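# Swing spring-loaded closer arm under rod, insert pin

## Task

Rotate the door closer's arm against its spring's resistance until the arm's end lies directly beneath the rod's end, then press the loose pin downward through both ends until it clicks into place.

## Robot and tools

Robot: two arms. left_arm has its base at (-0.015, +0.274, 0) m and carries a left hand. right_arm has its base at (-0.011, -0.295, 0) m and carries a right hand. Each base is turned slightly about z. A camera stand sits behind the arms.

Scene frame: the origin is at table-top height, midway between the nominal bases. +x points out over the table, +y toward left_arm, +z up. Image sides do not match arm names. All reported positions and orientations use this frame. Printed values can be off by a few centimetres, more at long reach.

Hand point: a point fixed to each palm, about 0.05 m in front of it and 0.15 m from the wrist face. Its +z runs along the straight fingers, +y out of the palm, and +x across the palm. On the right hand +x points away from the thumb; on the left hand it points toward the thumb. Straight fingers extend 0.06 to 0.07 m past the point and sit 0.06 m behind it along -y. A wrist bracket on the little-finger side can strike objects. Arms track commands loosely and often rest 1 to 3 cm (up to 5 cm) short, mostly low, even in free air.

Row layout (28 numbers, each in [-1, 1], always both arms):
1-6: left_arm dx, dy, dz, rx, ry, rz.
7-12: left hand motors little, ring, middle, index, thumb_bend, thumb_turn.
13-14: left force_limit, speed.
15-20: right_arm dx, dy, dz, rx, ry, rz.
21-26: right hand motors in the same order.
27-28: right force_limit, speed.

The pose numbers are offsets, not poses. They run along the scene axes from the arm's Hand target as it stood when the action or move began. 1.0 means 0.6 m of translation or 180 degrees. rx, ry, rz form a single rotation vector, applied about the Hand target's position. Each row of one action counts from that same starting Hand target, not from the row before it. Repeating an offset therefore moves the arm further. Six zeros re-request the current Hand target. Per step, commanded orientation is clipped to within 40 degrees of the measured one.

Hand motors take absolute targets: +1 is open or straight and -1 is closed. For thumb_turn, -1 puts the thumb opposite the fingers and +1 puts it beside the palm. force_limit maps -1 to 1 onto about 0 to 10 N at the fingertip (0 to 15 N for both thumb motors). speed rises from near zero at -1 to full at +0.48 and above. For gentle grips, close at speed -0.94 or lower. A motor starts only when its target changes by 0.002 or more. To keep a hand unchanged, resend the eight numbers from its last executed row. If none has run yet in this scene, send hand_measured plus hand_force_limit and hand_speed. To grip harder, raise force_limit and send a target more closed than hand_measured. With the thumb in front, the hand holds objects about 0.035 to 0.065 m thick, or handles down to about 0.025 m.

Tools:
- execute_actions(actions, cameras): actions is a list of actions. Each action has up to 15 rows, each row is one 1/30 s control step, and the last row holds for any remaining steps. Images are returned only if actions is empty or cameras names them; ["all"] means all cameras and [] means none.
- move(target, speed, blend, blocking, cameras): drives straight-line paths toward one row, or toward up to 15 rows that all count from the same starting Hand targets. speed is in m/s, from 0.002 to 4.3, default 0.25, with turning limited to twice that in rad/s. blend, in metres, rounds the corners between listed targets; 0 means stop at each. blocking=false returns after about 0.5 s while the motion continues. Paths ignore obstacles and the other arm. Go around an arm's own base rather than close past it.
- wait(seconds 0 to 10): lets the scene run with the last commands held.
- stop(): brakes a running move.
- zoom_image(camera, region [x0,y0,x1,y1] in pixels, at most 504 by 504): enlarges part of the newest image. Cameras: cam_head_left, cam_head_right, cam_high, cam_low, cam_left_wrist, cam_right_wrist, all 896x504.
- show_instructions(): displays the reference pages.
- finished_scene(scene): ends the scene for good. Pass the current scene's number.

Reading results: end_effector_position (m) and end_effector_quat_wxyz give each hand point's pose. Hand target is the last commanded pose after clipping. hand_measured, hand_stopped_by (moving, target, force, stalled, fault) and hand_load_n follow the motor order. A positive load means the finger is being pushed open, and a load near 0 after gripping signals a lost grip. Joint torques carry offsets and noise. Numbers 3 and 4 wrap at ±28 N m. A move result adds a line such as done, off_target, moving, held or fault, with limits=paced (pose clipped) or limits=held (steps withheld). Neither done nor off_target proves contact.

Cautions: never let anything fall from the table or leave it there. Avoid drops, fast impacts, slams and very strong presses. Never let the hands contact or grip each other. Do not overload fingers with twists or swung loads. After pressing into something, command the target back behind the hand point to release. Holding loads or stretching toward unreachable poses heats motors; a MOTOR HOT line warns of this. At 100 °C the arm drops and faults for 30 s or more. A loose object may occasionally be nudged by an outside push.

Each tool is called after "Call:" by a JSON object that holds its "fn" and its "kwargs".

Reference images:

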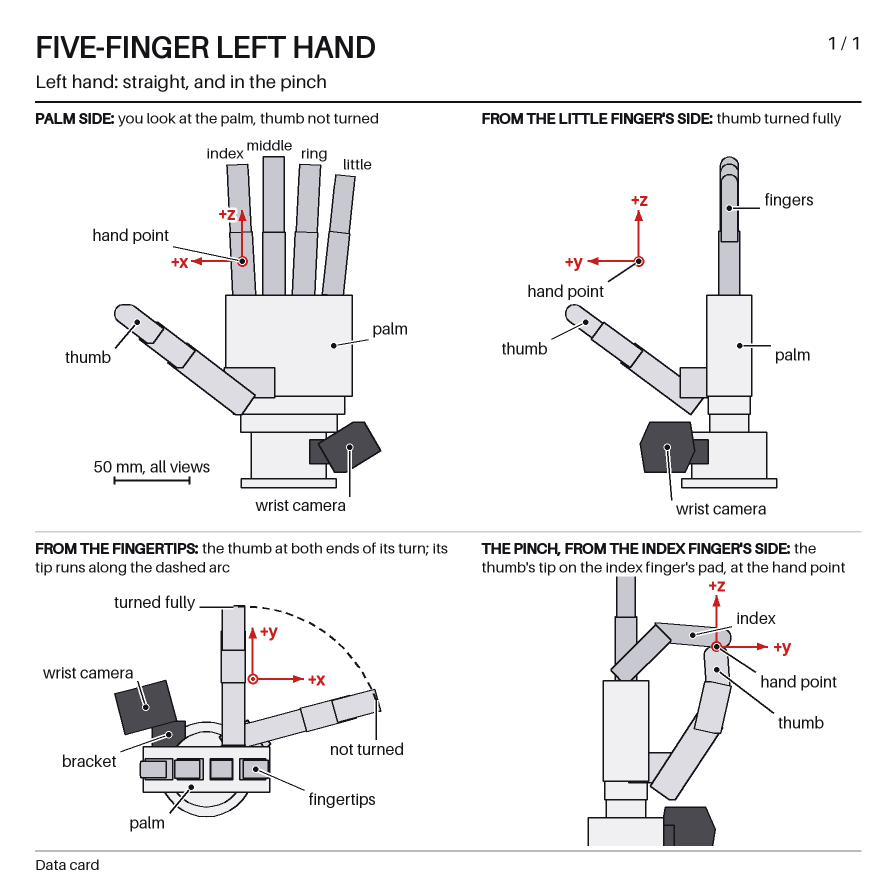

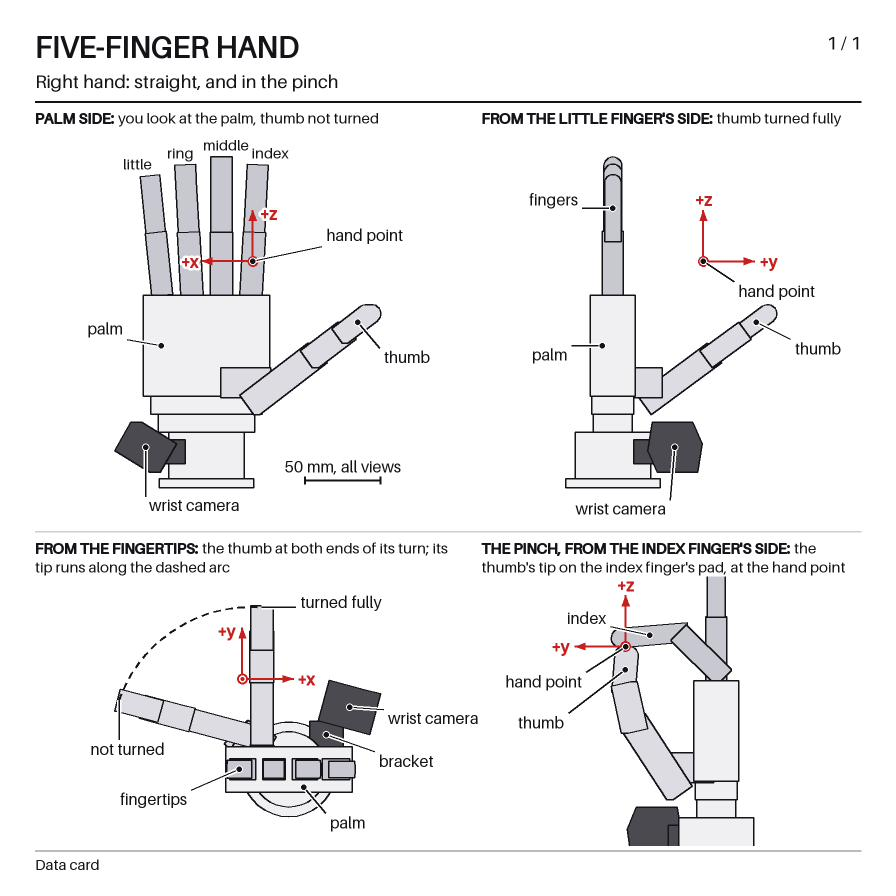

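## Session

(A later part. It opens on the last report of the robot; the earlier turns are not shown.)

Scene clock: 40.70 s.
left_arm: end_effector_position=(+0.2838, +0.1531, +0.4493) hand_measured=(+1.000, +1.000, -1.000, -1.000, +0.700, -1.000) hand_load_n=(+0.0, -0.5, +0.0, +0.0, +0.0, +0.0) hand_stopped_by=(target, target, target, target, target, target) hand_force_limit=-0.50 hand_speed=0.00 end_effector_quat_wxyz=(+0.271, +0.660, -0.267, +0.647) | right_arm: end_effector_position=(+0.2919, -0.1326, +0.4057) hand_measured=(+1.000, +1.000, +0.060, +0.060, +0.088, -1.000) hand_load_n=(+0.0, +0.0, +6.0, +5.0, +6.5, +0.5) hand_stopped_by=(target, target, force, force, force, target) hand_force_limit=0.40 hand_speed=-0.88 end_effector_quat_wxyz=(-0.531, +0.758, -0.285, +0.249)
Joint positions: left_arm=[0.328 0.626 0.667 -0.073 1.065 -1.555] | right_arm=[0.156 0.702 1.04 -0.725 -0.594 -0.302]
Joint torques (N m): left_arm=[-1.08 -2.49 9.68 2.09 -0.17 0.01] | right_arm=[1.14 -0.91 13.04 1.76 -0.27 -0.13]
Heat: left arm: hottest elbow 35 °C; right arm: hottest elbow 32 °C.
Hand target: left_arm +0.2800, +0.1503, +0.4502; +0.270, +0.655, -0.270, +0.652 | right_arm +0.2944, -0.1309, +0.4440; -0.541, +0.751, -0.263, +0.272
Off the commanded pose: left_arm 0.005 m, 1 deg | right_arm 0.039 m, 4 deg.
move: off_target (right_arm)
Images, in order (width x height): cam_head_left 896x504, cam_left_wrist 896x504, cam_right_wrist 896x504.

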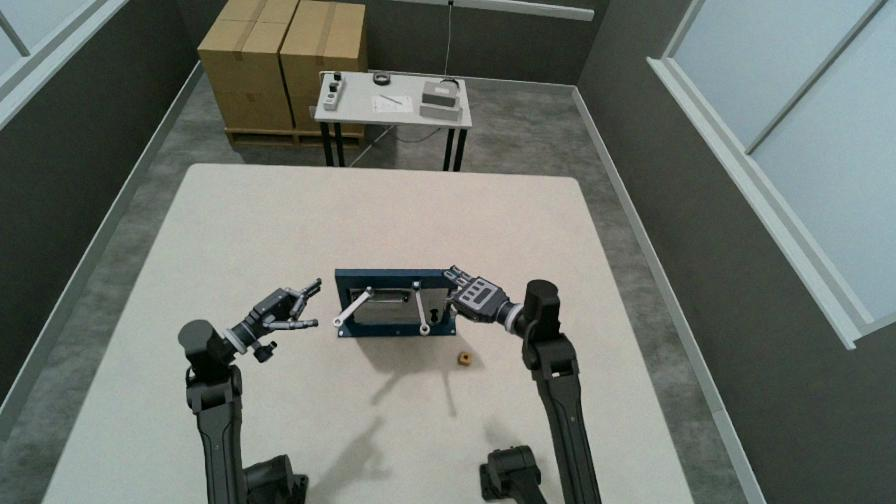

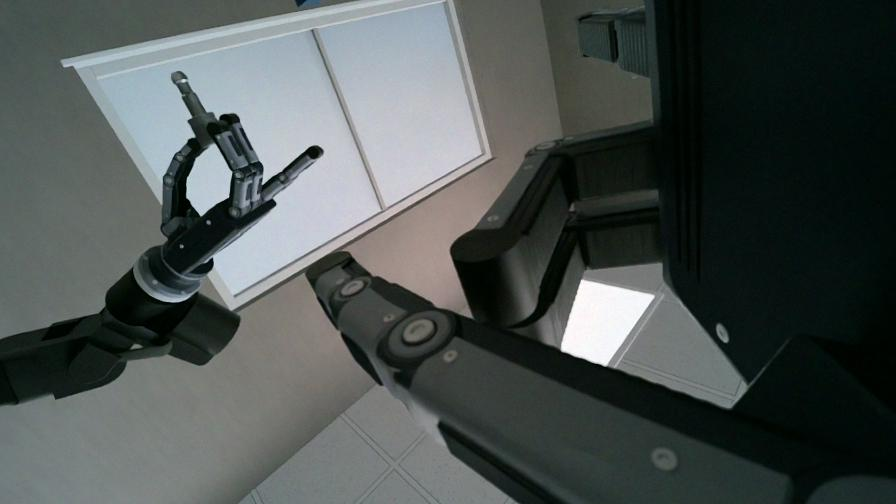

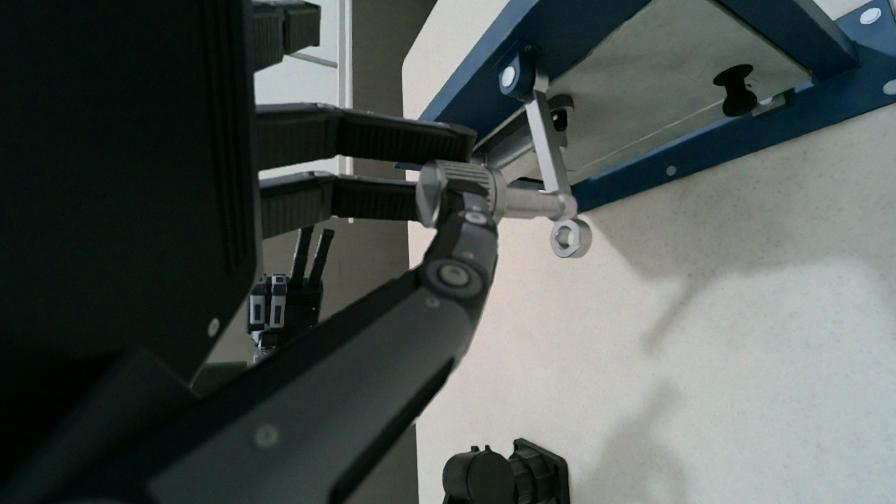

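Call:
{"fn": "move", "kwargs": {"target": [0,0,0,0,0,0,1,1,-1,-1,0.7,-1,-0.5,0.0,-0.005,0.1,-0.085,0,0,0,1,1,-0.05,-0.05,-0.05,-1,0.4,-0.88], "speed": 0.12, "cameras": ["cam_right_wrist","cam_left_wrist","cam_head_left"]}}

Call:
{"fn": "zoom_image", "kwargs": {"camera": "cam_right_wrist", "region": [380, 100, 680, 300]}}

Call:
{"fn": "zoom_image", "kwargs": {"camera": "cam_left_wrist", "region": [140, 20, 340, 220]}}

Scene clock: 45.00 s.
left_arm: end_effector_position=(+0.2838, +0.1531, +0.4493) hand_measured=(+1.000, +1.000, -1.000, -1.000, +0.700, -1.000) hand_load_n=(+0.0, +0.0, +0.0, +0.0, +0.0, +0.0) hand_stopped_by=(target, target, target, target, target, target) hand_force_limit=-0.50 hand_speed=0.00 end_effector_quat_wxyz=(+0.271, +0.660, -0.267, +0.647) | right_arm: end_effector_position=(+0.2888, -0.0753, +0.3810) hand_measured=(+1.000, +1.000, +0.060, +0.060, +0.088, -1.000) hand_load_n=(+0.0, +0.0, +5.5, +5.5, +6.5, +0.5) hand_stopped_by=(target, target, force, force, force, target) hand_force_limit=0.40 hand_speed=-0.88 end_effector_quat_wxyz=(-0.527, +0.762, -0.267, +0.265)
Joint positions: left_arm=[0.328 0.626 0.667 -0.073 1.065 -1.555] | right_arm=[0.438 0.702 0.96 -0.586 -0.327 -0.237]
Joint torques (N m): left_arm=[-0.73 -1.9 9.85 2.04 -0.08 -0.05] | right_arm=[1.38 -1.96 8.49 3.58 -0.16 0.18]
Heat: left arm: hottest elbow 35 °C; right arm: hottest elbow 34 °C.
Hand target: left_arm +0.2800, +0.1503, +0.4502; +0.270, +0.655, -0.270, +0.652 | right_arm +0.2914, -0.0709, +0.3930; -0.541, +0.751, -0.263, +0.272
Off the commanded pose: left_arm 0.005 m, 1 deg | right_arm 0.013 m, 2 deg.
move: off_target (right_arm)
Images, in order (width x height): cam_head_left 896x504, cam_left_wrist 896x504, cam_right_wrist 896x504.

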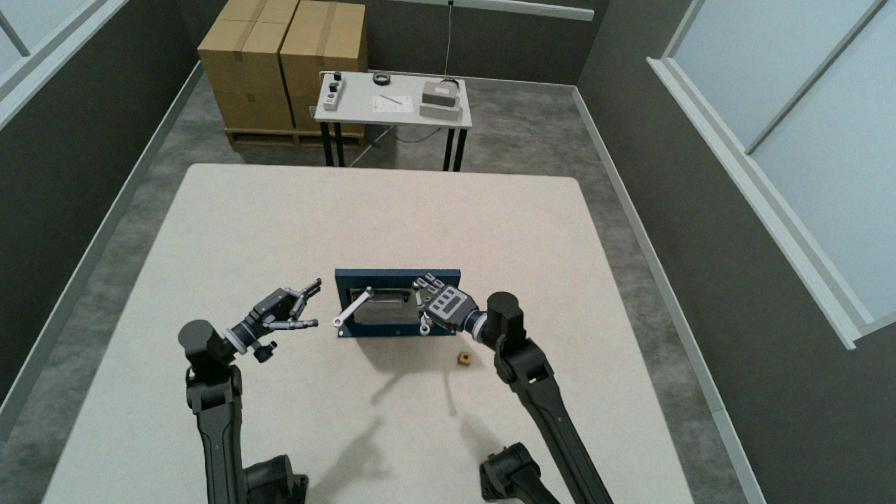

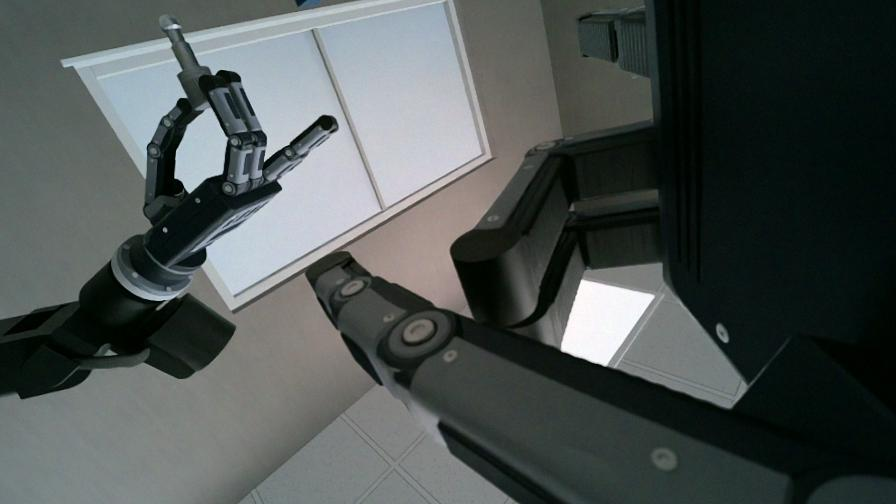

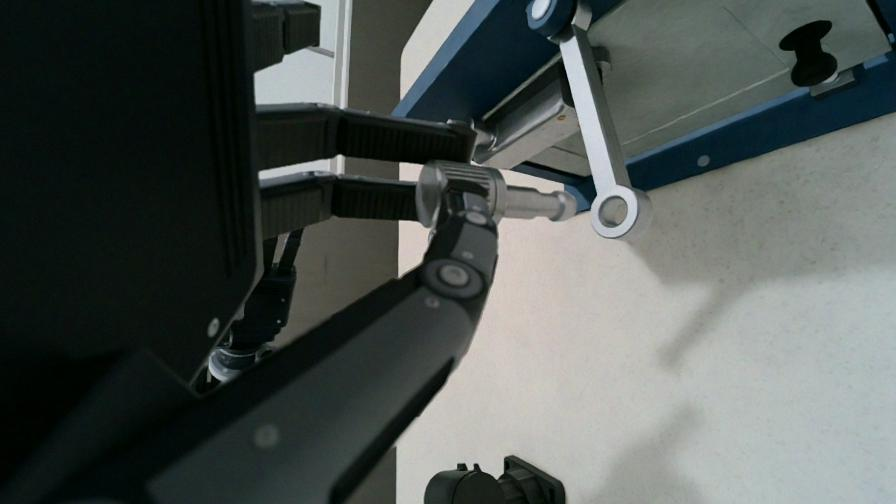

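Scaled by 1.680.

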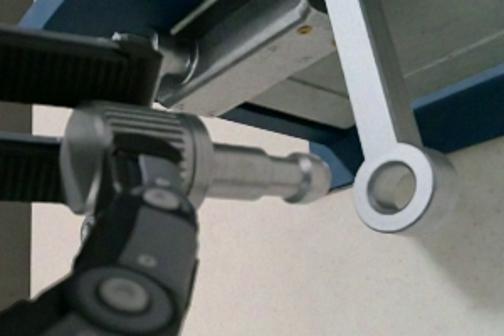

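Scaled by 2.520.

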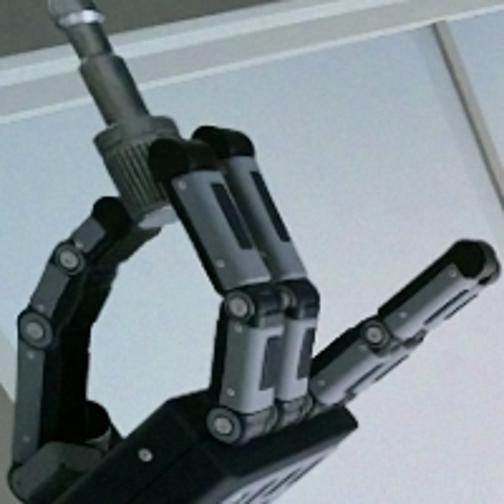

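Call:
{"fn": "move", "kwargs": {"target": [0,0,0,0,0,0,1,1,-1,-1,0.7,-1,-0.5,0.0,0.005,0.014,-0.033,0,0,0,1,1,-0.05,-0.05,-0.05,-1,0.4,-0.88], "speed": 0.06, "cameras": ["cam_right_wrist"]}}

Call:
{"fn": "zoom_image", "kwargs": {"camera": "cam_right_wrist", "region": [500, 130, 680, 280]}}

Scene clock: 48.37 s.
left_arm: end_effector_position=(+0.2838, +0.1531, +0.4493) hand_measured=(+1.000, +1.000, -1.000, -1.000, +0.700, -1.000) hand_load_n=(+0.0, +0.0, +0.0, +0.0, +0.0, -0.5) hand_stopped_by=(target, target, target, target, target, target) hand_force_limit=-0.50 hand_speed=0.00 end_effector_quat_wxyz=(+0.271, +0.660, -0.267, +0.647) | right_arm: end_effector_position=(+0.2911, -0.0677, +0.3628) hand_measured=(+1.000, +1.000, +0.060, +0.060, +0.088, -1.000) hand_load_n=(+0.0, +0.0, +6.0, +5.0, +6.5, +0.5) hand_stopped_by=(target, target, force, force, force, target) hand_force_limit=0.40 hand_speed=-0.88 end_effector_quat_wxyz=(-0.528, +0.761, -0.267, +0.267)
Joint positions: left_arm=[0.328 0.626 0.667 -0.073 1.065 -1.555] | right_arm=[0.466 0.702 0.908 -0.527 -0.299 -0.228]
Joint torques (N m): left_arm=[0.03 -1.38 9.7 1.94 -0.08 -0.02] | right_arm=[1.2 -1.79 8.55 3.51 -0.15 0.16]
Heat: left arm: hottest elbow 35 °C; right arm: hottest elbow 34 °C.
Hand target: left_arm +0.2800, +0.1503, +0.4502; +0.270, +0.655, -0.270, +0.652 | right_arm +0.2944, -0.0625, +0.3733; -0.541, +0.751, -0.264, +0.272
Off the commanded pose: left_arm 0.005 m, 1 deg | right_arm 0.012 m, 2 deg.
move: off_target (right_arm)
Images, in order (width x height): cam_right_wrist 896x504.

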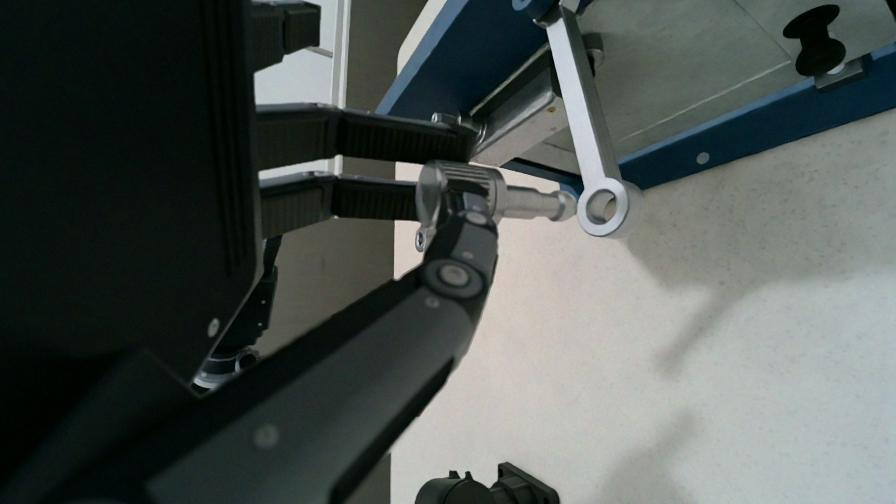

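Scaled by 2.800.

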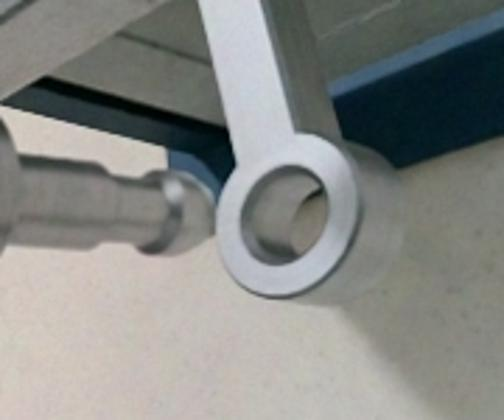

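Call:
{"fn": "move", "kwargs": {"target": [0,0,0,0,0,0,1,1,-1,-1,0.7,-1,-0.5,0.0,0.0055,0.0125,-0.015,0,0,0,1,1,-0.05,-0.05,-0.05,-1,0.4,-0.88], "speed": 0.05, "cameras": ["cam_right_wrist","cam_left_wrist"]}}

Call:
{"fn": "zoom_image", "kwargs": {"camera": "cam_right_wrist", "region": [500, 130, 680, 280]}}

Scene clock: 50.57 s.
left_arm: end_effector_position=(+0.2838, +0.1531, +0.4493) hand_measured=(+1.000, +1.000, -1.000, -1.000, +0.700, -1.000) hand_load_n=(-0.5, +0.0, +0.0, +0.0, +0.0, -0.5) hand_stopped_by=(target, target, target, target, target, target) hand_force_limit=-0.50 hand_speed=0.00 end_effector_quat_wxyz=(+0.271, +0.660, -0.267, +0.647) | right_arm: end_effector_position=(+0.2934, -0.0608, +0.3552) hand_measured=(+1.000, +1.000, +0.060, +0.060, +0.088, -1.000) hand_load_n=(+0.0, +0.0, +5.5, +5.0, +6.5, +0.5) hand_stopped_by=(target, target, force, force, force, target) hand_force_limit=0.40 hand_speed=-0.88 end_effector_quat_wxyz=(-0.529, +0.760, -0.265, +0.268)
Joint positions: left_arm=[0.328 0.626 0.667 -0.073 1.065 -1.555] | right_arm=[0.489 0.71 0.888 -0.492 -0.277 -0.221]
Joint torques (N m): left_arm=[-0.73 -1.67 9.88 2.02 -0.06 -0.03] | right_arm=[1.44 -1.67 8.59 3.51 -0.14 0.16]
Heat: left arm: hottest elbow 36 °C; right arm: hottest elbow 35 °C.
Hand target: left_arm +0.2800, +0.1503, +0.4502; +0.270, +0.655, -0.270, +0.652 | right_arm +0.2977, -0.0550, +0.3643; -0.541, +0.751, -0.263, +0.272
Off the commanded pose: left_arm 0.005 m, 1 deg | right_arm 0.012 m, 2 deg.
move: off_target (right_arm)
Images, in order (width x height): cam_left_wrist 896x504, cam_right_wrist 896x504.

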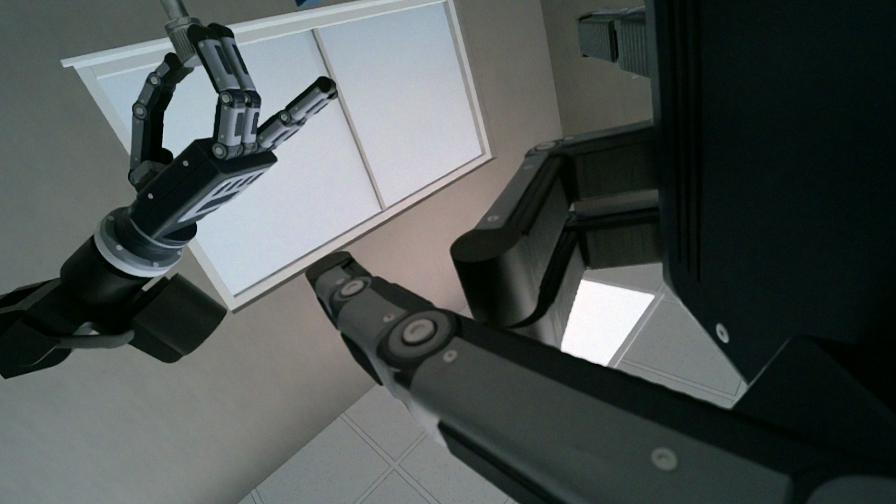

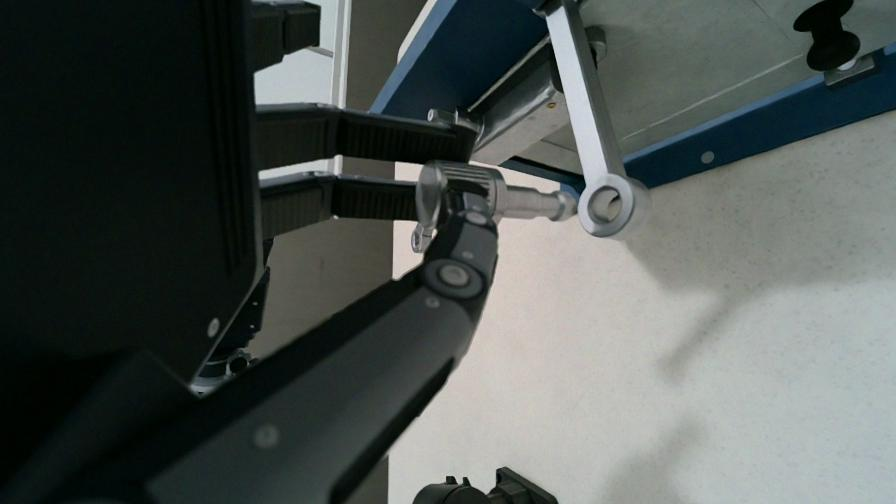

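Scaled by 2.800.

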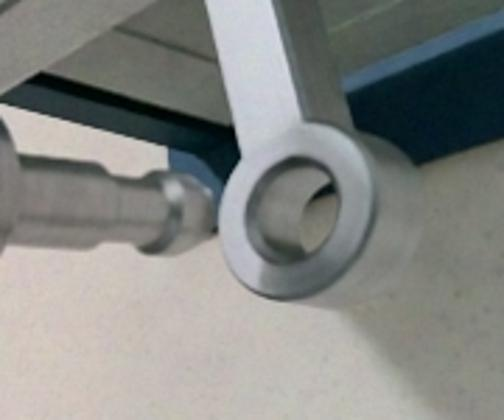

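Call:
{"fn": "move", "kwargs": {"target": [0,0,0,0,0,0,1,1,-1,-1,0.7,-1,-0.5,0.0,0.001,0.0,-0.012,0,0,0,1,1,-0.05,-0.05,-0.05,-1,0.4,-0.88], "speed": 0.05, "cameras": ["cam_right_wrist"]}}

Call:
{"fn": "zoom_image", "kwargs": {"camera": "cam_right_wrist", "region": [500, 130, 680, 280]}}

Scene clock: 52.70 s.
left_arm: end_effector_position=(+0.2838, +0.1531, +0.4493) hand_measured=(+1.000, +1.000, -1.000, -1.000, +0.700, -1.000) hand_load_n=(+0.0, +0.0, +0.0, +0.0, +0.0, +0.0) hand_stopped_by=(target, target, target, target, target, target) hand_force_limit=-0.50 hand_speed=0.00 end_effector_quat_wxyz=(+0.271, +0.660, -0.267, +0.647) | right_arm: end_effector_position=(+0.2943, -0.0603, +0.3475) hand_measured=(+1.000, +1.000, +0.060, +0.060, +0.088, -1.000) hand_load_n=(+0.0, +0.0, +5.5, +5.0, +6.5, +0.5) hand_stopped_by=(target, target, force, force, force, target) hand_force_limit=0.40 hand_speed=-0.88 end_effector_quat_wxyz=(-0.528, +0.761, -0.266, +0.267)
Joint positions: left_arm=[0.328 0.626 0.667 -0.073 1.065 -1.555] | right_arm=[0.489 0.71 0.869 -0.475 -0.277 -0.221]
Joint torques (N m): left_arm=[-0.26 -1.79 9.83 2.18 -0.11 0.02] | right_arm=[1.26 -1.61 8.54 3.64 -0.18 0.16]
Heat: left arm: hottest elbow 36 °C; right arm: hottest elbow 35 °C.
Hand target: left_arm +0.2800, +0.1503, +0.4502; +0.270, +0.655, -0.270, +0.652 | right_arm +0.2983, -0.0550, +0.3570; -0.541, +0.751, -0.264, +0.272
Off the commanded pose: left_arm 0.005 m, 1 deg | right_arm 0.012 m, 2 deg.
move: off_target (right_arm)
Images, in order (width x height): cam_right_wrist 896x504.

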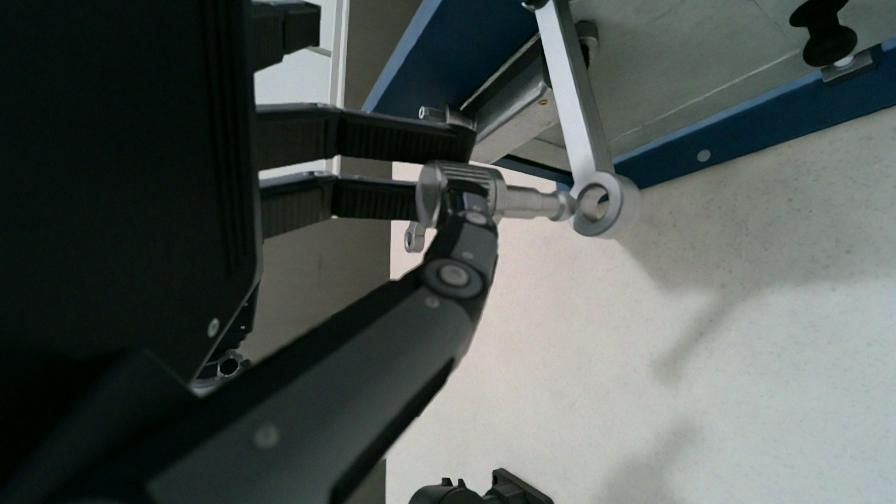

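Scaled by 2.800.

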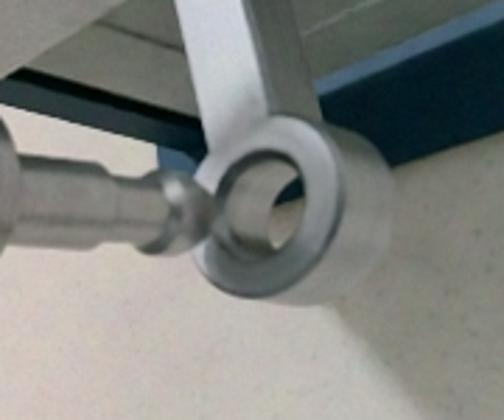

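Call:
{"fn": "move", "kwargs": {"target": [0,0,0,0,0,0,1,1,-1,-1,0.7,-1,-0.5,0.0,0.0015,-0.002,-0.008,0,0,0,1,1,-0.05,-0.05,-0.05,-1,0.4,-0.88], "speed": 0.05, "cameras": ["cam_right_wrist"]}}

Call:
{"fn": "zoom_image", "kwargs": {"camera": "cam_right_wrist", "region": [520, 150, 640, 260]}}

Scene clock: 54.30 s.
left_arm: end_effector_position=(+0.2838, +0.1531, +0.4493) hand_measured=(+1.000, +1.000, -1.000, -1.000, +0.700, -1.000) hand_load_n=(+0.0, +0.0, +0.0, +0.0, -0.5, +0.0) hand_stopped_by=(target, target, target, target, target, target) hand_force_limit=-0.50 hand_speed=0.00 end_effector_quat_wxyz=(+0.271, +0.660, -0.267, +0.647) | right_arm: end_effector_position=(+0.2948, -0.0599, +0.3430) hand_measured=(+1.000, +1.000, +0.060, +0.060, +0.088, -1.000) hand_load_n=(+0.0, +0.0, +5.5, +5.5, +6.5, +0.5) hand_stopped_by=(target, target, force, force, force, target) hand_force_limit=0.40 hand_speed=-0.88 end_effector_quat_wxyz=(-0.529, +0.761, -0.266, +0.267)
Joint positions: left_arm=[0.328 0.626 0.667 -0.073 1.065 -1.555] | right_arm=[0.489 0.71 0.857 -0.463 -0.278 -0.221]
Joint torques (N m): left_arm=[-0.62 -2.43 9.61 1.77 -0.07 0.03] | right_arm=[0.79 -1.9 8.51 3.45 -0.36 0.14]
Heat: left arm: hottest elbow 36 °C; right arm: hottest elbow 35 °C.
Hand target: left_arm +0.2800, +0.1503, +0.4502; +0.270, +0.655, -0.270, +0.652 | right_arm +0.2992, -0.0562, +0.3523; -0.541, +0.751, -0.263, +0.272
Off the commanded pose: left_arm 0.005 m, 1 deg | right_arm 0.011 m, 2 deg.
move: off_target (right_arm)
Images, in order (width x height): cam_right_wrist 896x504.

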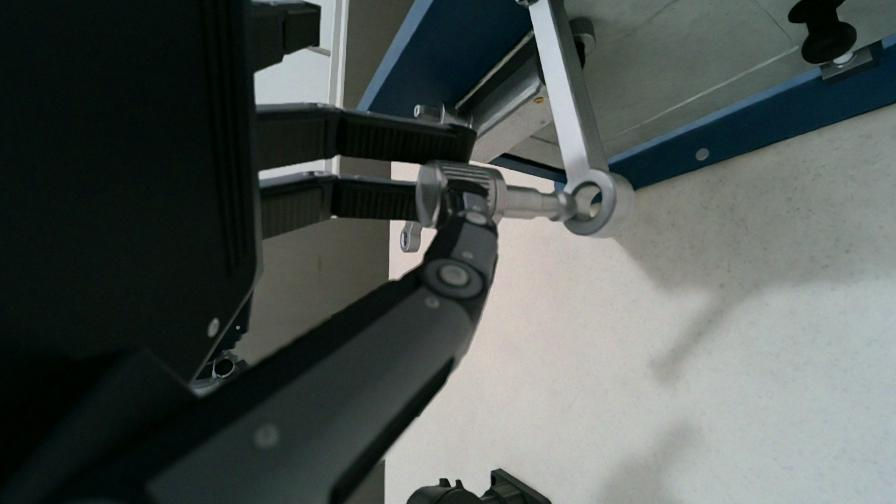

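Scaled by 4.200.

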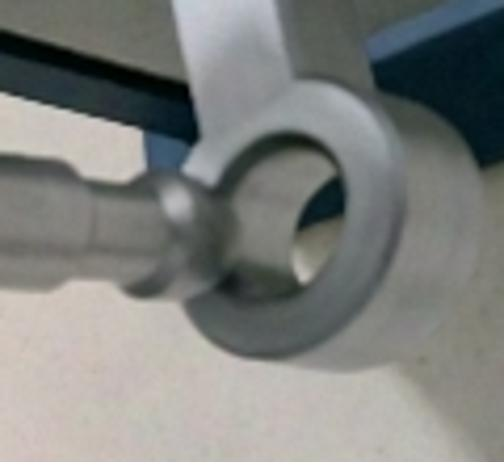

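Call:
{"fn": "move", "kwargs": {"target": [0,0,0,0,0,0,1,1,-1,-1,0.7,-1,-0.5,0.0,0.0045,-0.001,-0.002,0,0,0,1,1,-0.05,-0.05,-0.05,-1,0.4,-0.88], "speed": 0.04, "cameras": ["cam_right_wrist"]}}

Call:
{"fn": "zoom_image", "kwargs": {"camera": "cam_right_wrist", "region": [520, 150, 640, 260]}}

Call:
{"fn": "move", "kwargs": {"target": [0,0,0,0,0,0,1,1,-1,-1,0.7,-1,-0.5,0.0,0.0,-0.0,-0.0085,0,0,0,1,1,-0.05,-0.05,-0.05,-1,0.4,-0.88], "speed": 0.04, "cameras": ["cam_right_wrist"]}}

Call:
{"fn": "zoom_image", "kwargs": {"camera": "cam_right_wrist", "region": [520, 150, 640, 260]}}

Scene clock: 56.43 s.
left_arm: end_effector_position=(+0.2838, +0.1531, +0.4493) hand_measured=(+1.000, +1.000, -1.000, -1.000, +0.700, -1.000) hand_load_n=(+0.0, +0.0, +0.0, +0.0, +0.0, +0.0) hand_stopped_by=(target, target, target, target, target, target) hand_force_limit=-0.50 hand_speed=0.00 end_effector_quat_wxyz=(+0.271, +0.660, -0.267, +0.647) | right_arm: end_effector_position=(+0.2952, -0.0591, +0.3441) hand_measured=(+1.000, +1.000, +0.060, +0.060, +0.088, -1.000) hand_load_n=(+0.0, +0.0, +5.5, +5.5, +6.5, +0.5) hand_stopped_by=(target, target, force, force, force, target) hand_force_limit=0.40 hand_speed=-0.88 end_effector_quat_wxyz=(-0.531, +0.760, -0.264, +0.267)
Joint positions: left_arm=[0.328 0.626 0.667 -0.073 1.065 -1.555] | right_arm=[0.487 0.711 0.857 -0.457 -0.285 -0.221]
Joint torques (N m): left_arm=[-0.44 -2.67 9.65 2.26 -0.1 0.07] | right_arm=[0.21 -1.32 8.46 3.58 -0.36 0.11]
Heat: left arm: hottest elbow 36 °C; right arm: hottest elbow 35 °C.
Hand target: left_arm +0.2800, +0.1503, +0.4502; +0.270, +0.655, -0.270, +0.652 | right_arm +0.3020, -0.0569, +0.3512; -0.541, +0.751, -0.264, +0.273
Off the commanded pose: left_arm 0.005 m, 1 deg | right_arm 0.010 m, 2 deg.
move: done
Images, in order (width x height): cam_right_wrist 896x504.

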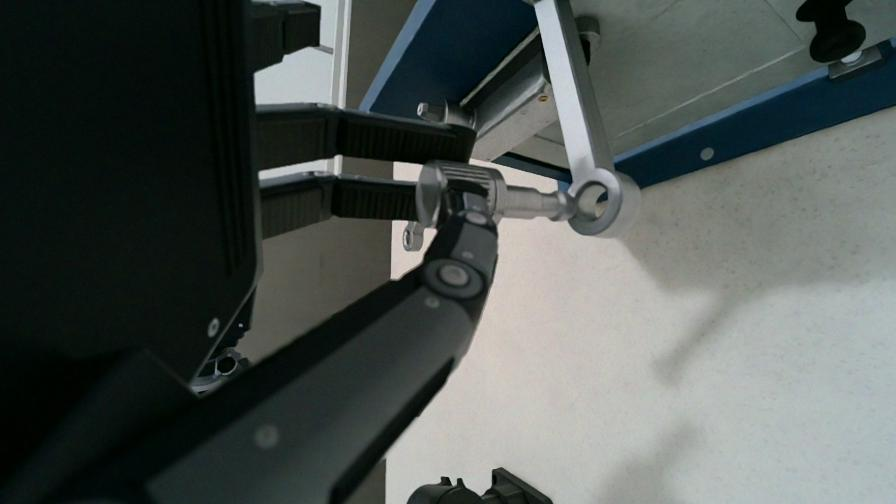

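Scaled by 4.200.

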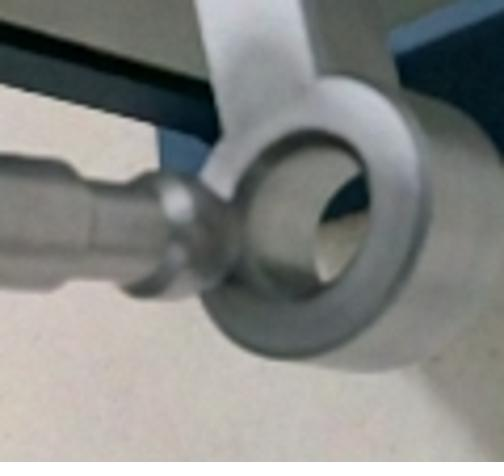

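Scene clock: 57.27 s.
left_arm: end_effector_position=(+0.2838, +0.1531, +0.4493) hand_measured=(+1.000, +1.000, -1.000, -1.000, +0.700, -1.000) hand_load_n=(+0.0, +0.0, +0.0, +0.0, +0.0, +0.0) hand_stopped_by=(target, target, target, target, target, target) hand_force_limit=-0.50 hand_speed=0.00 end_effector_quat_wxyz=(+0.271, +0.660, -0.267, +0.647) | right_arm: end_effector_position=(+0.2967, -0.0581, +0.3426) hand_measured=(+1.000, +1.000, +0.060, +0.060, +0.088, -1.000) hand_load_n=(+0.0, +0.0, +6.0, +5.5, +6.0, +0.5) hand_stopped_by=(target, target, force, force, force, target) hand_force_limit=0.40 hand_speed=-0.88 end_effector_quat_wxyz=(-0.534, +0.758, -0.262, +0.269)
Joint positions: left_arm=[0.328 0.626 0.667 -0.073 1.065 -1.555] | right_arm=[0.487 0.711 0.848 -0.438 -0.286 -0.221]
Joint torques (N m): left_arm=[-0.44 -1.55 9.87 1.88 -0.11 -0.02] | right_arm=[0.44 -1.44 8.08 3.3 -0.32 0.13]
Heat: left arm: hottest elbow 36 °C; right arm: hottest elbow 35 °C.
Hand target: left_arm +0.2800, +0.1503, +0.4502; +0.270, +0.655, -0.270, +0.652 | right_arm +0.3019, -0.0568, +0.3460; -0.541, +0.751, -0.264, +0.272
Off the commanded pose: left_arm 0.005 m, 1 deg | right_arm 0.006 m, 1 deg.
move: done
Images, in order (width x height): cam_right_wrist 896x504.

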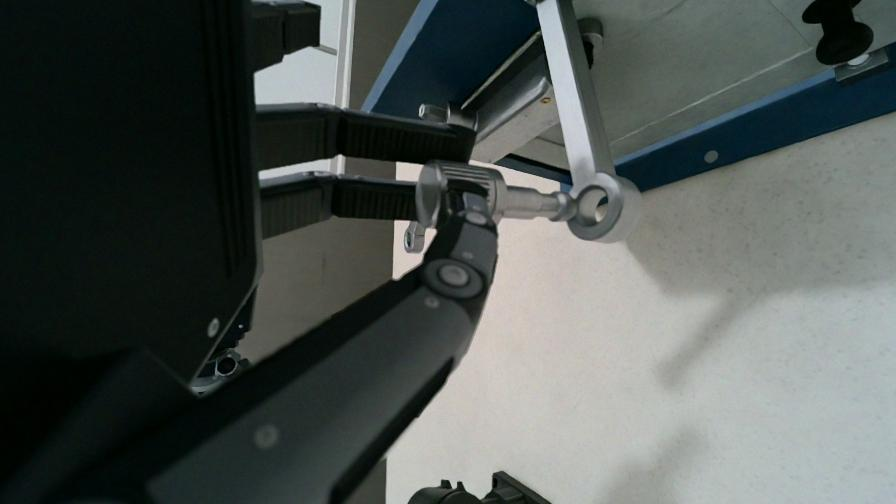

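Scaled by 4.200.

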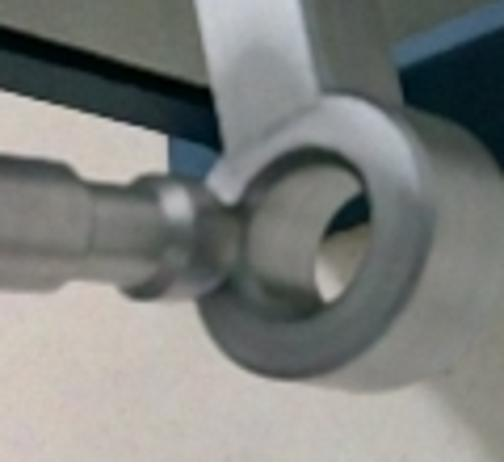

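Call:
{"fn": "move", "kwargs": {"target": [0,0,0,0,0,0,1,1,-1,-1,0.7,-1,-0.5,0.0,0.0,-0.012,0.078,0,0,0,1,1,-0.05,-0.05,-0.05,-1,0.4,-0.88], "speed": 0.06, "cameras": ["cam_right_wrist"]}}

Call:
{"fn": "zoom_image", "kwargs": {"camera": "cam_right_wrist", "region": [520, 150, 640, 260]}}

Scene clock: 59.73 s.
left_arm: end_effector_position=(+0.2838, +0.1531, +0.4493) hand_measured=(+1.000, +1.000, -1.000, -1.000, +0.700, -1.000) hand_load_n=(+0.0, +0.0, +0.0, +0.0, +0.0, +0.0) hand_stopped_by=(target, target, target, target, target, target) hand_force_limit=-0.50 hand_speed=0.00 end_effector_quat_wxyz=(+0.271, +0.660, -0.267, +0.647) | right_arm: end_effector_position=(+0.2938, -0.0660, +0.3501) hand_measured=(+1.000, +1.000, +0.060, +0.060, +0.088, -1.000) hand_load_n=(+0.0, +0.0, +5.5, +5.0, +6.0, +0.5) hand_stopped_by=(target, target, force, force, force, target) hand_force_limit=0.40 hand_speed=-0.88 end_effector_quat_wxyz=(-0.523, +0.766, -0.273, +0.255)
Joint positions: left_arm=[0.328 0.626 0.667 -0.073 1.065 -1.555] | right_arm=[0.459 0.719 0.894 -0.521 -0.312 -0.221]
Joint torques (N m): left_arm=[0.03 -2.37 9.68 2 -0.1 0.06] | right_arm=[0.26 -1.32 13.59 1.88 -0.38 0.02]
Heat: left arm: hottest elbow 36 °C; right arm: hottest elbow 36 °C.
Hand target: left_arm +0.2800, +0.1503, +0.4502; +0.270, +0.655, -0.270, +0.652 | right_arm +0.3019, -0.0640, +0.3929; -0.541, +0.751, -0.263, +0.272
Off the commanded pose: left_arm 0.005 m, 1 deg | right_arm 0.044 m, 3 deg.
move: off_target (right_arm)
Images, in order (width x height): cam_right_wrist 896x504.

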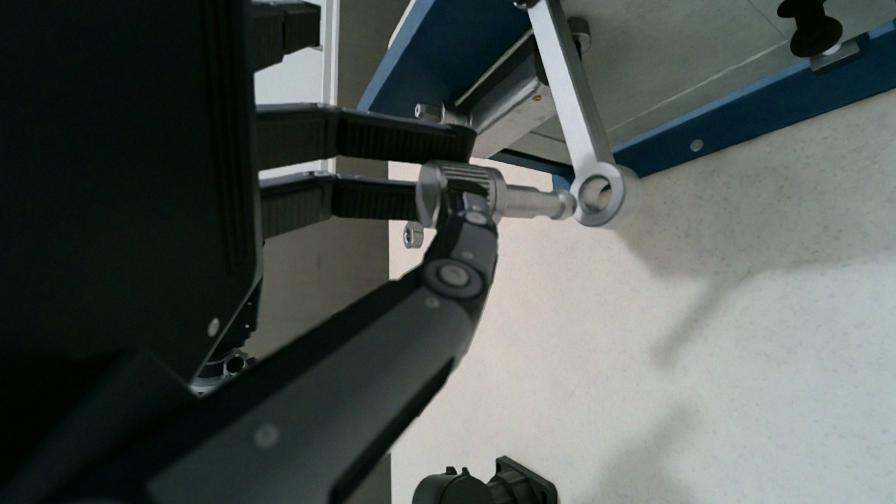

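Scaled by 4.200.

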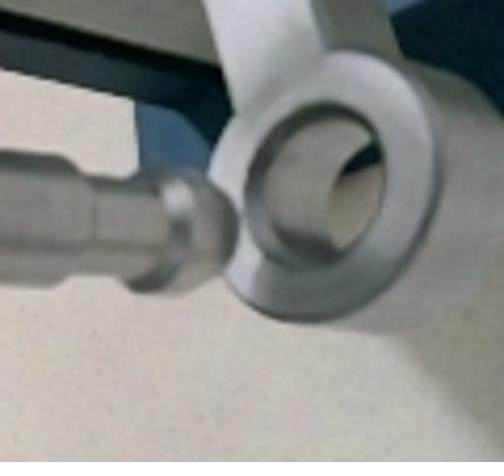

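Call:
{"fn": "move", "kwargs": {"target": [0,0,0,0,0,0,1,1,-1,-1,0.7,-1,-0.5,0.0,0.002,-0.0067,-0.06,0,0,0,1,1,-0.05,-0.05,-0.05,-1,0.4,-0.88], "speed": 0.06, "cameras": ["cam_right_wrist"]}}

Call:
{"fn": "zoom_image", "kwargs": {"camera": "cam_right_wrist", "region": [520, 150, 640, 260]}}

Scene clock: 62.13 s.
left_arm: end_effector_position=(+0.2838, +0.1531, +0.4493) hand_measured=(+1.000, +1.000, -1.000, -1.000, +0.700, -1.000) hand_load_n=(+0.0, +0.0, +0.0, +0.0, +0.0, +0.0) hand_stopped_by=(target, target, target, target, target, target) hand_force_limit=-0.50 hand_speed=0.00 end_effector_quat_wxyz=(+0.271, +0.660, -0.267, +0.647) | right_arm: end_effector_position=(+0.2986, -0.0677, +0.3437) hand_measured=(+1.000, +1.000, +0.060, +0.060, +0.088, -1.000) hand_load_n=(+0.0, +0.0, +5.5, +5.5, +6.0, +0.5) hand_stopped_by=(target, target, force, force, force, target) hand_force_limit=0.40 hand_speed=-0.88 end_effector_quat_wxyz=(-0.528, +0.762, -0.272, +0.257)
Joint positions: left_arm=[0.328 0.626 0.667 -0.073 1.065 -1.555] | right_arm=[0.442 0.719 0.869 -0.483 -0.328 -0.221]
Joint torques (N m): left_arm=[-0.56 -1.79 9.84 1.98 -0.09 0.1] | right_arm=[0.09 -3.02 8.47 3.58 -0.39 -0.04]
Heat: left arm: hottest elbow 36 °C; right arm: hottest elbow 37 °C.
Hand target: left_arm +0.2800, +0.1503, +0.4502; +0.270, +0.655, -0.270, +0.652 | right_arm +0.3031, -0.0681, +0.3569; -0.541, +0.751, -0.263, +0.273
Off the commanded pose: left_arm 0.005 m, 1 deg | right_arm 0.014 m, 3 deg.
move: off_target (right_arm)
Images, in order (width x height): cam_right_wrist 896x504.

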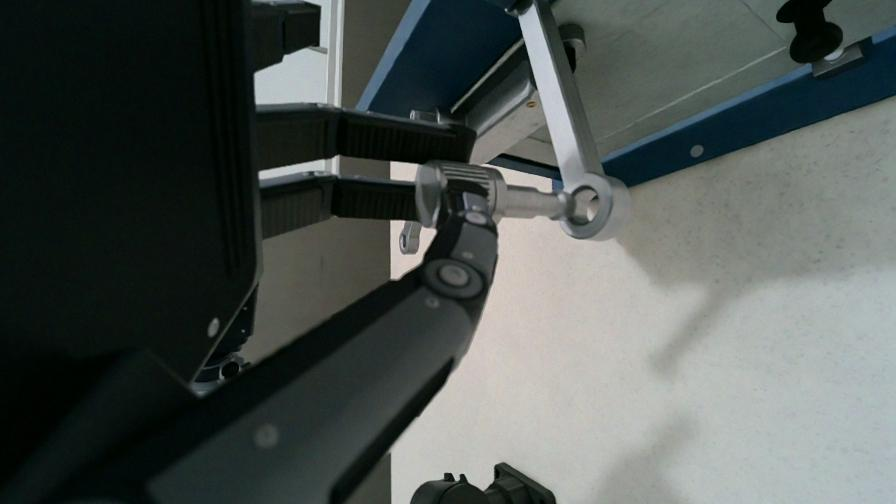

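Scaled by 4.200.

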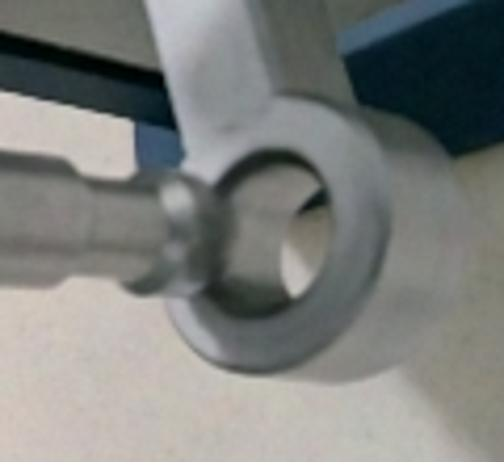

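Call:
{"fn": "move", "kwargs": {"target": [0,0,0,0,0,0,1,1,-1,-1,0.7,-1,-0.5,0.0,0.001,-0.001,-0.009,0,0,0,1,1,-0.05,-0.05,-0.05,-1,0.4,-0.88], "speed": 0.04, "cameras": ["cam_right_wrist"]}}

Call:
{"fn": "zoom_image", "kwargs": {"camera": "cam_right_wrist", "region": [520, 150, 640, 260]}}

Scene clock: 63.70 s.
left_arm: end_effector_position=(+0.2838, +0.1531, +0.4493) hand_measured=(+1.000, +1.000, -1.000, -1.000, +0.700, -1.000) hand_load_n=(+0.0, +0.0, +0.0, +0.0, +0.0, -0.5) hand_stopped_by=(target, target, target, target, target, target) hand_force_limit=-0.50 hand_speed=0.00 end_effector_quat_wxyz=(+0.271, +0.660, -0.267, +0.647) | right_arm: end_effector_position=(+0.3005, -0.0673, +0.3428) hand_measured=(+1.000, +1.000, +0.060, +0.060, +0.088, -1.000) hand_load_n=(+0.0, +0.0, +6.0, +5.0, +6.0, +0.5) hand_stopped_by=(target, target, force, force, force, target) hand_force_limit=0.40 hand_speed=-0.88 end_effector_quat_wxyz=(-0.532, +0.759, -0.270, +0.260)
Joint positions: left_arm=[0.328 0.626 0.667 -0.073 1.065 -1.555] | right_arm=[0.439 0.719 0.86 -0.463 -0.333 -0.221]
Joint velocities: left_arm=[within noise] | right_arm=[-0.005 -0.015 0.012 0.017 -0.154 0.051]
Joint torques (N m): left_arm=[-0.44 -2.08 9.88 2.14 -0.14 0.03] | right_arm=[0.21 -3.08 8.12 3.28 -0.34 -0.04]
Heat: left arm: hottest elbow 36 °C; right arm: hottest elbow 37 °C.
Hand target: left_arm +0.2800, +0.1503, +0.4502; +0.270, +0.655, -0.270, +0.652 | right_arm +0.3037, -0.0686, +0.3514; -0.541, +0.751, -0.263, +0.272
Off the commanded pose: left_arm 0.005 m, 1 deg | right_arm 0.009 m, 2 deg.
move: done
Images, in order (width x height): cam_right_wrist 896x504.

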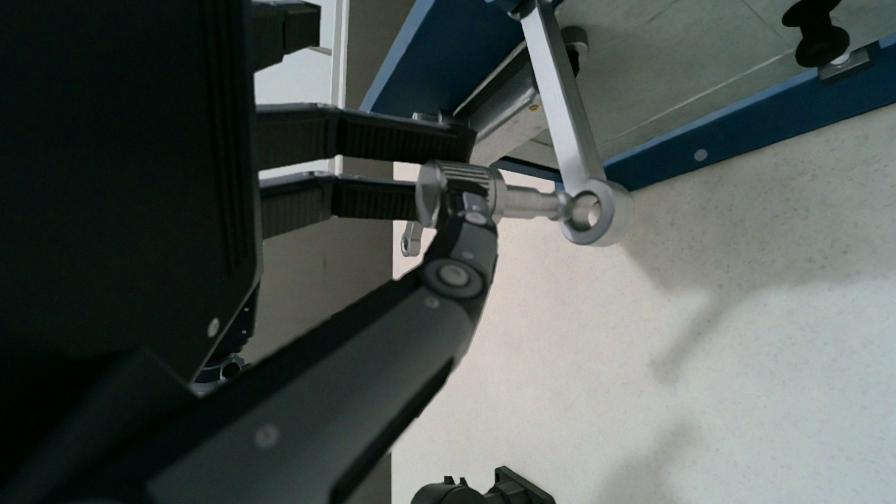

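Scaled by 4.200.

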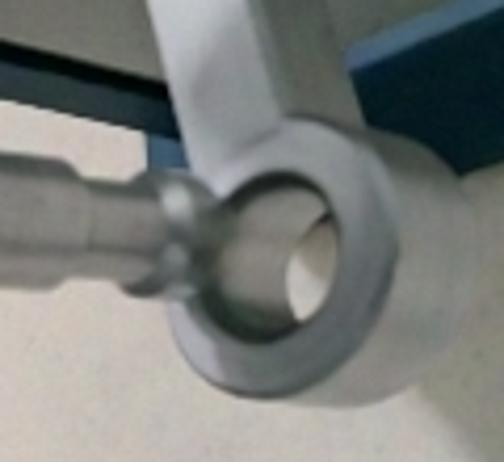

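Call:
{"fn": "move", "kwargs": {"target": [[0,0,0,0,0,0,1,1,-1,-1,0.7,-1,-0.5,0.0,-0.002,-0.004,0.062,0,0,0,1,1,-0.05,-0.05,-0.05,-1,0.4,-0.88],[0,0,0,0,0,0,1,1,-1,-1,0.7,-1,-0.5,0.0,-0.001,-0.013,0.004,0,0,0,1,1,-0.05,-0.05,-0.05,-1,0.4,-0.88]], "speed": 0.06, "cameras": ["cam_right_wrist"]}}

Call:
{"fn": "zoom_image", "kwargs": {"camera": "cam_right_wrist", "region": [520, 150, 640, 260]}}

Scene clock: 66.83 s.
left_arm: end_effector_position=(+0.2838, +0.1531, +0.4493) hand_measured=(+1.000, +1.000, -1.000, -1.000, +0.700, -1.000) hand_load_n=(+0.0, +0.0, +0.0, +0.0, +0.0, +0.0) hand_stopped_by=(target, target, target, target, target, target) hand_force_limit=-0.50 hand_speed=0.00 end_effector_quat_wxyz=(+0.271, +0.660, -0.267, +0.647) | right_arm: end_effector_position=(+0.2997, -0.0749, +0.3368) hand_measured=(+1.000, +1.000, +0.060, +0.060, +0.088, -1.000) hand_load_n=(+0.0, +0.0, +5.5, +5.0, +6.0, +0.5) hand_stopped_by=(target, target, force, force, force, target) hand_force_limit=0.40 hand_speed=-0.88 end_effector_quat_wxyz=(-0.527, +0.763, -0.278, +0.251)
Joint positions: left_arm=[0.328 0.626 0.667 -0.073 1.065 -1.555] | right_arm=[0.408 0.717 0.856 -0.487 -0.361 -0.223]
Joint torques (N m): left_arm=[-0.21 -1.38 9.68 2.24 -0.07 -0.01] | right_arm=[0.03 -3.84 8.69 3.6 -0.4 -0.12]
Heat: left arm: hottest elbow 36 °C; right arm: hottest elbow 37 °C.
Hand target: left_arm +0.2800, +0.1503, +0.4502; +0.270, +0.655, -0.270, +0.652 | right_arm +0.3031, -0.0765, +0.3539; -0.541, +0.751, -0.263, +0.272
Off the commanded pose: left_arm 0.005 m, 1 deg | right_arm 0.017 m, 4 deg.
move: off_target (right_arm)
Images, in order (width x height): cam_right_wrist 896x504.

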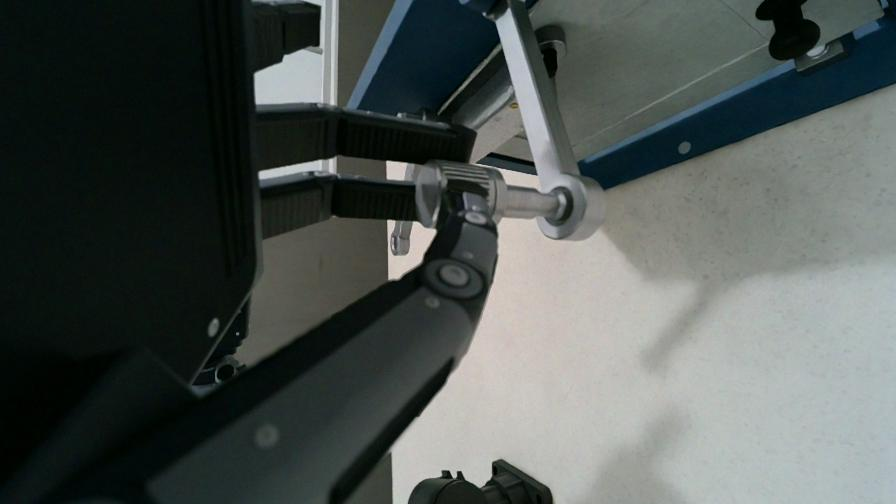

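Scaled by 4.200.

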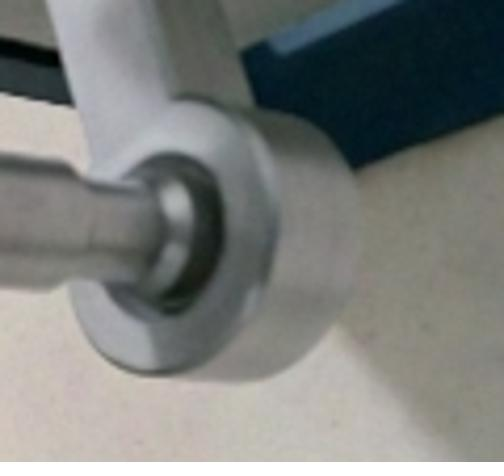

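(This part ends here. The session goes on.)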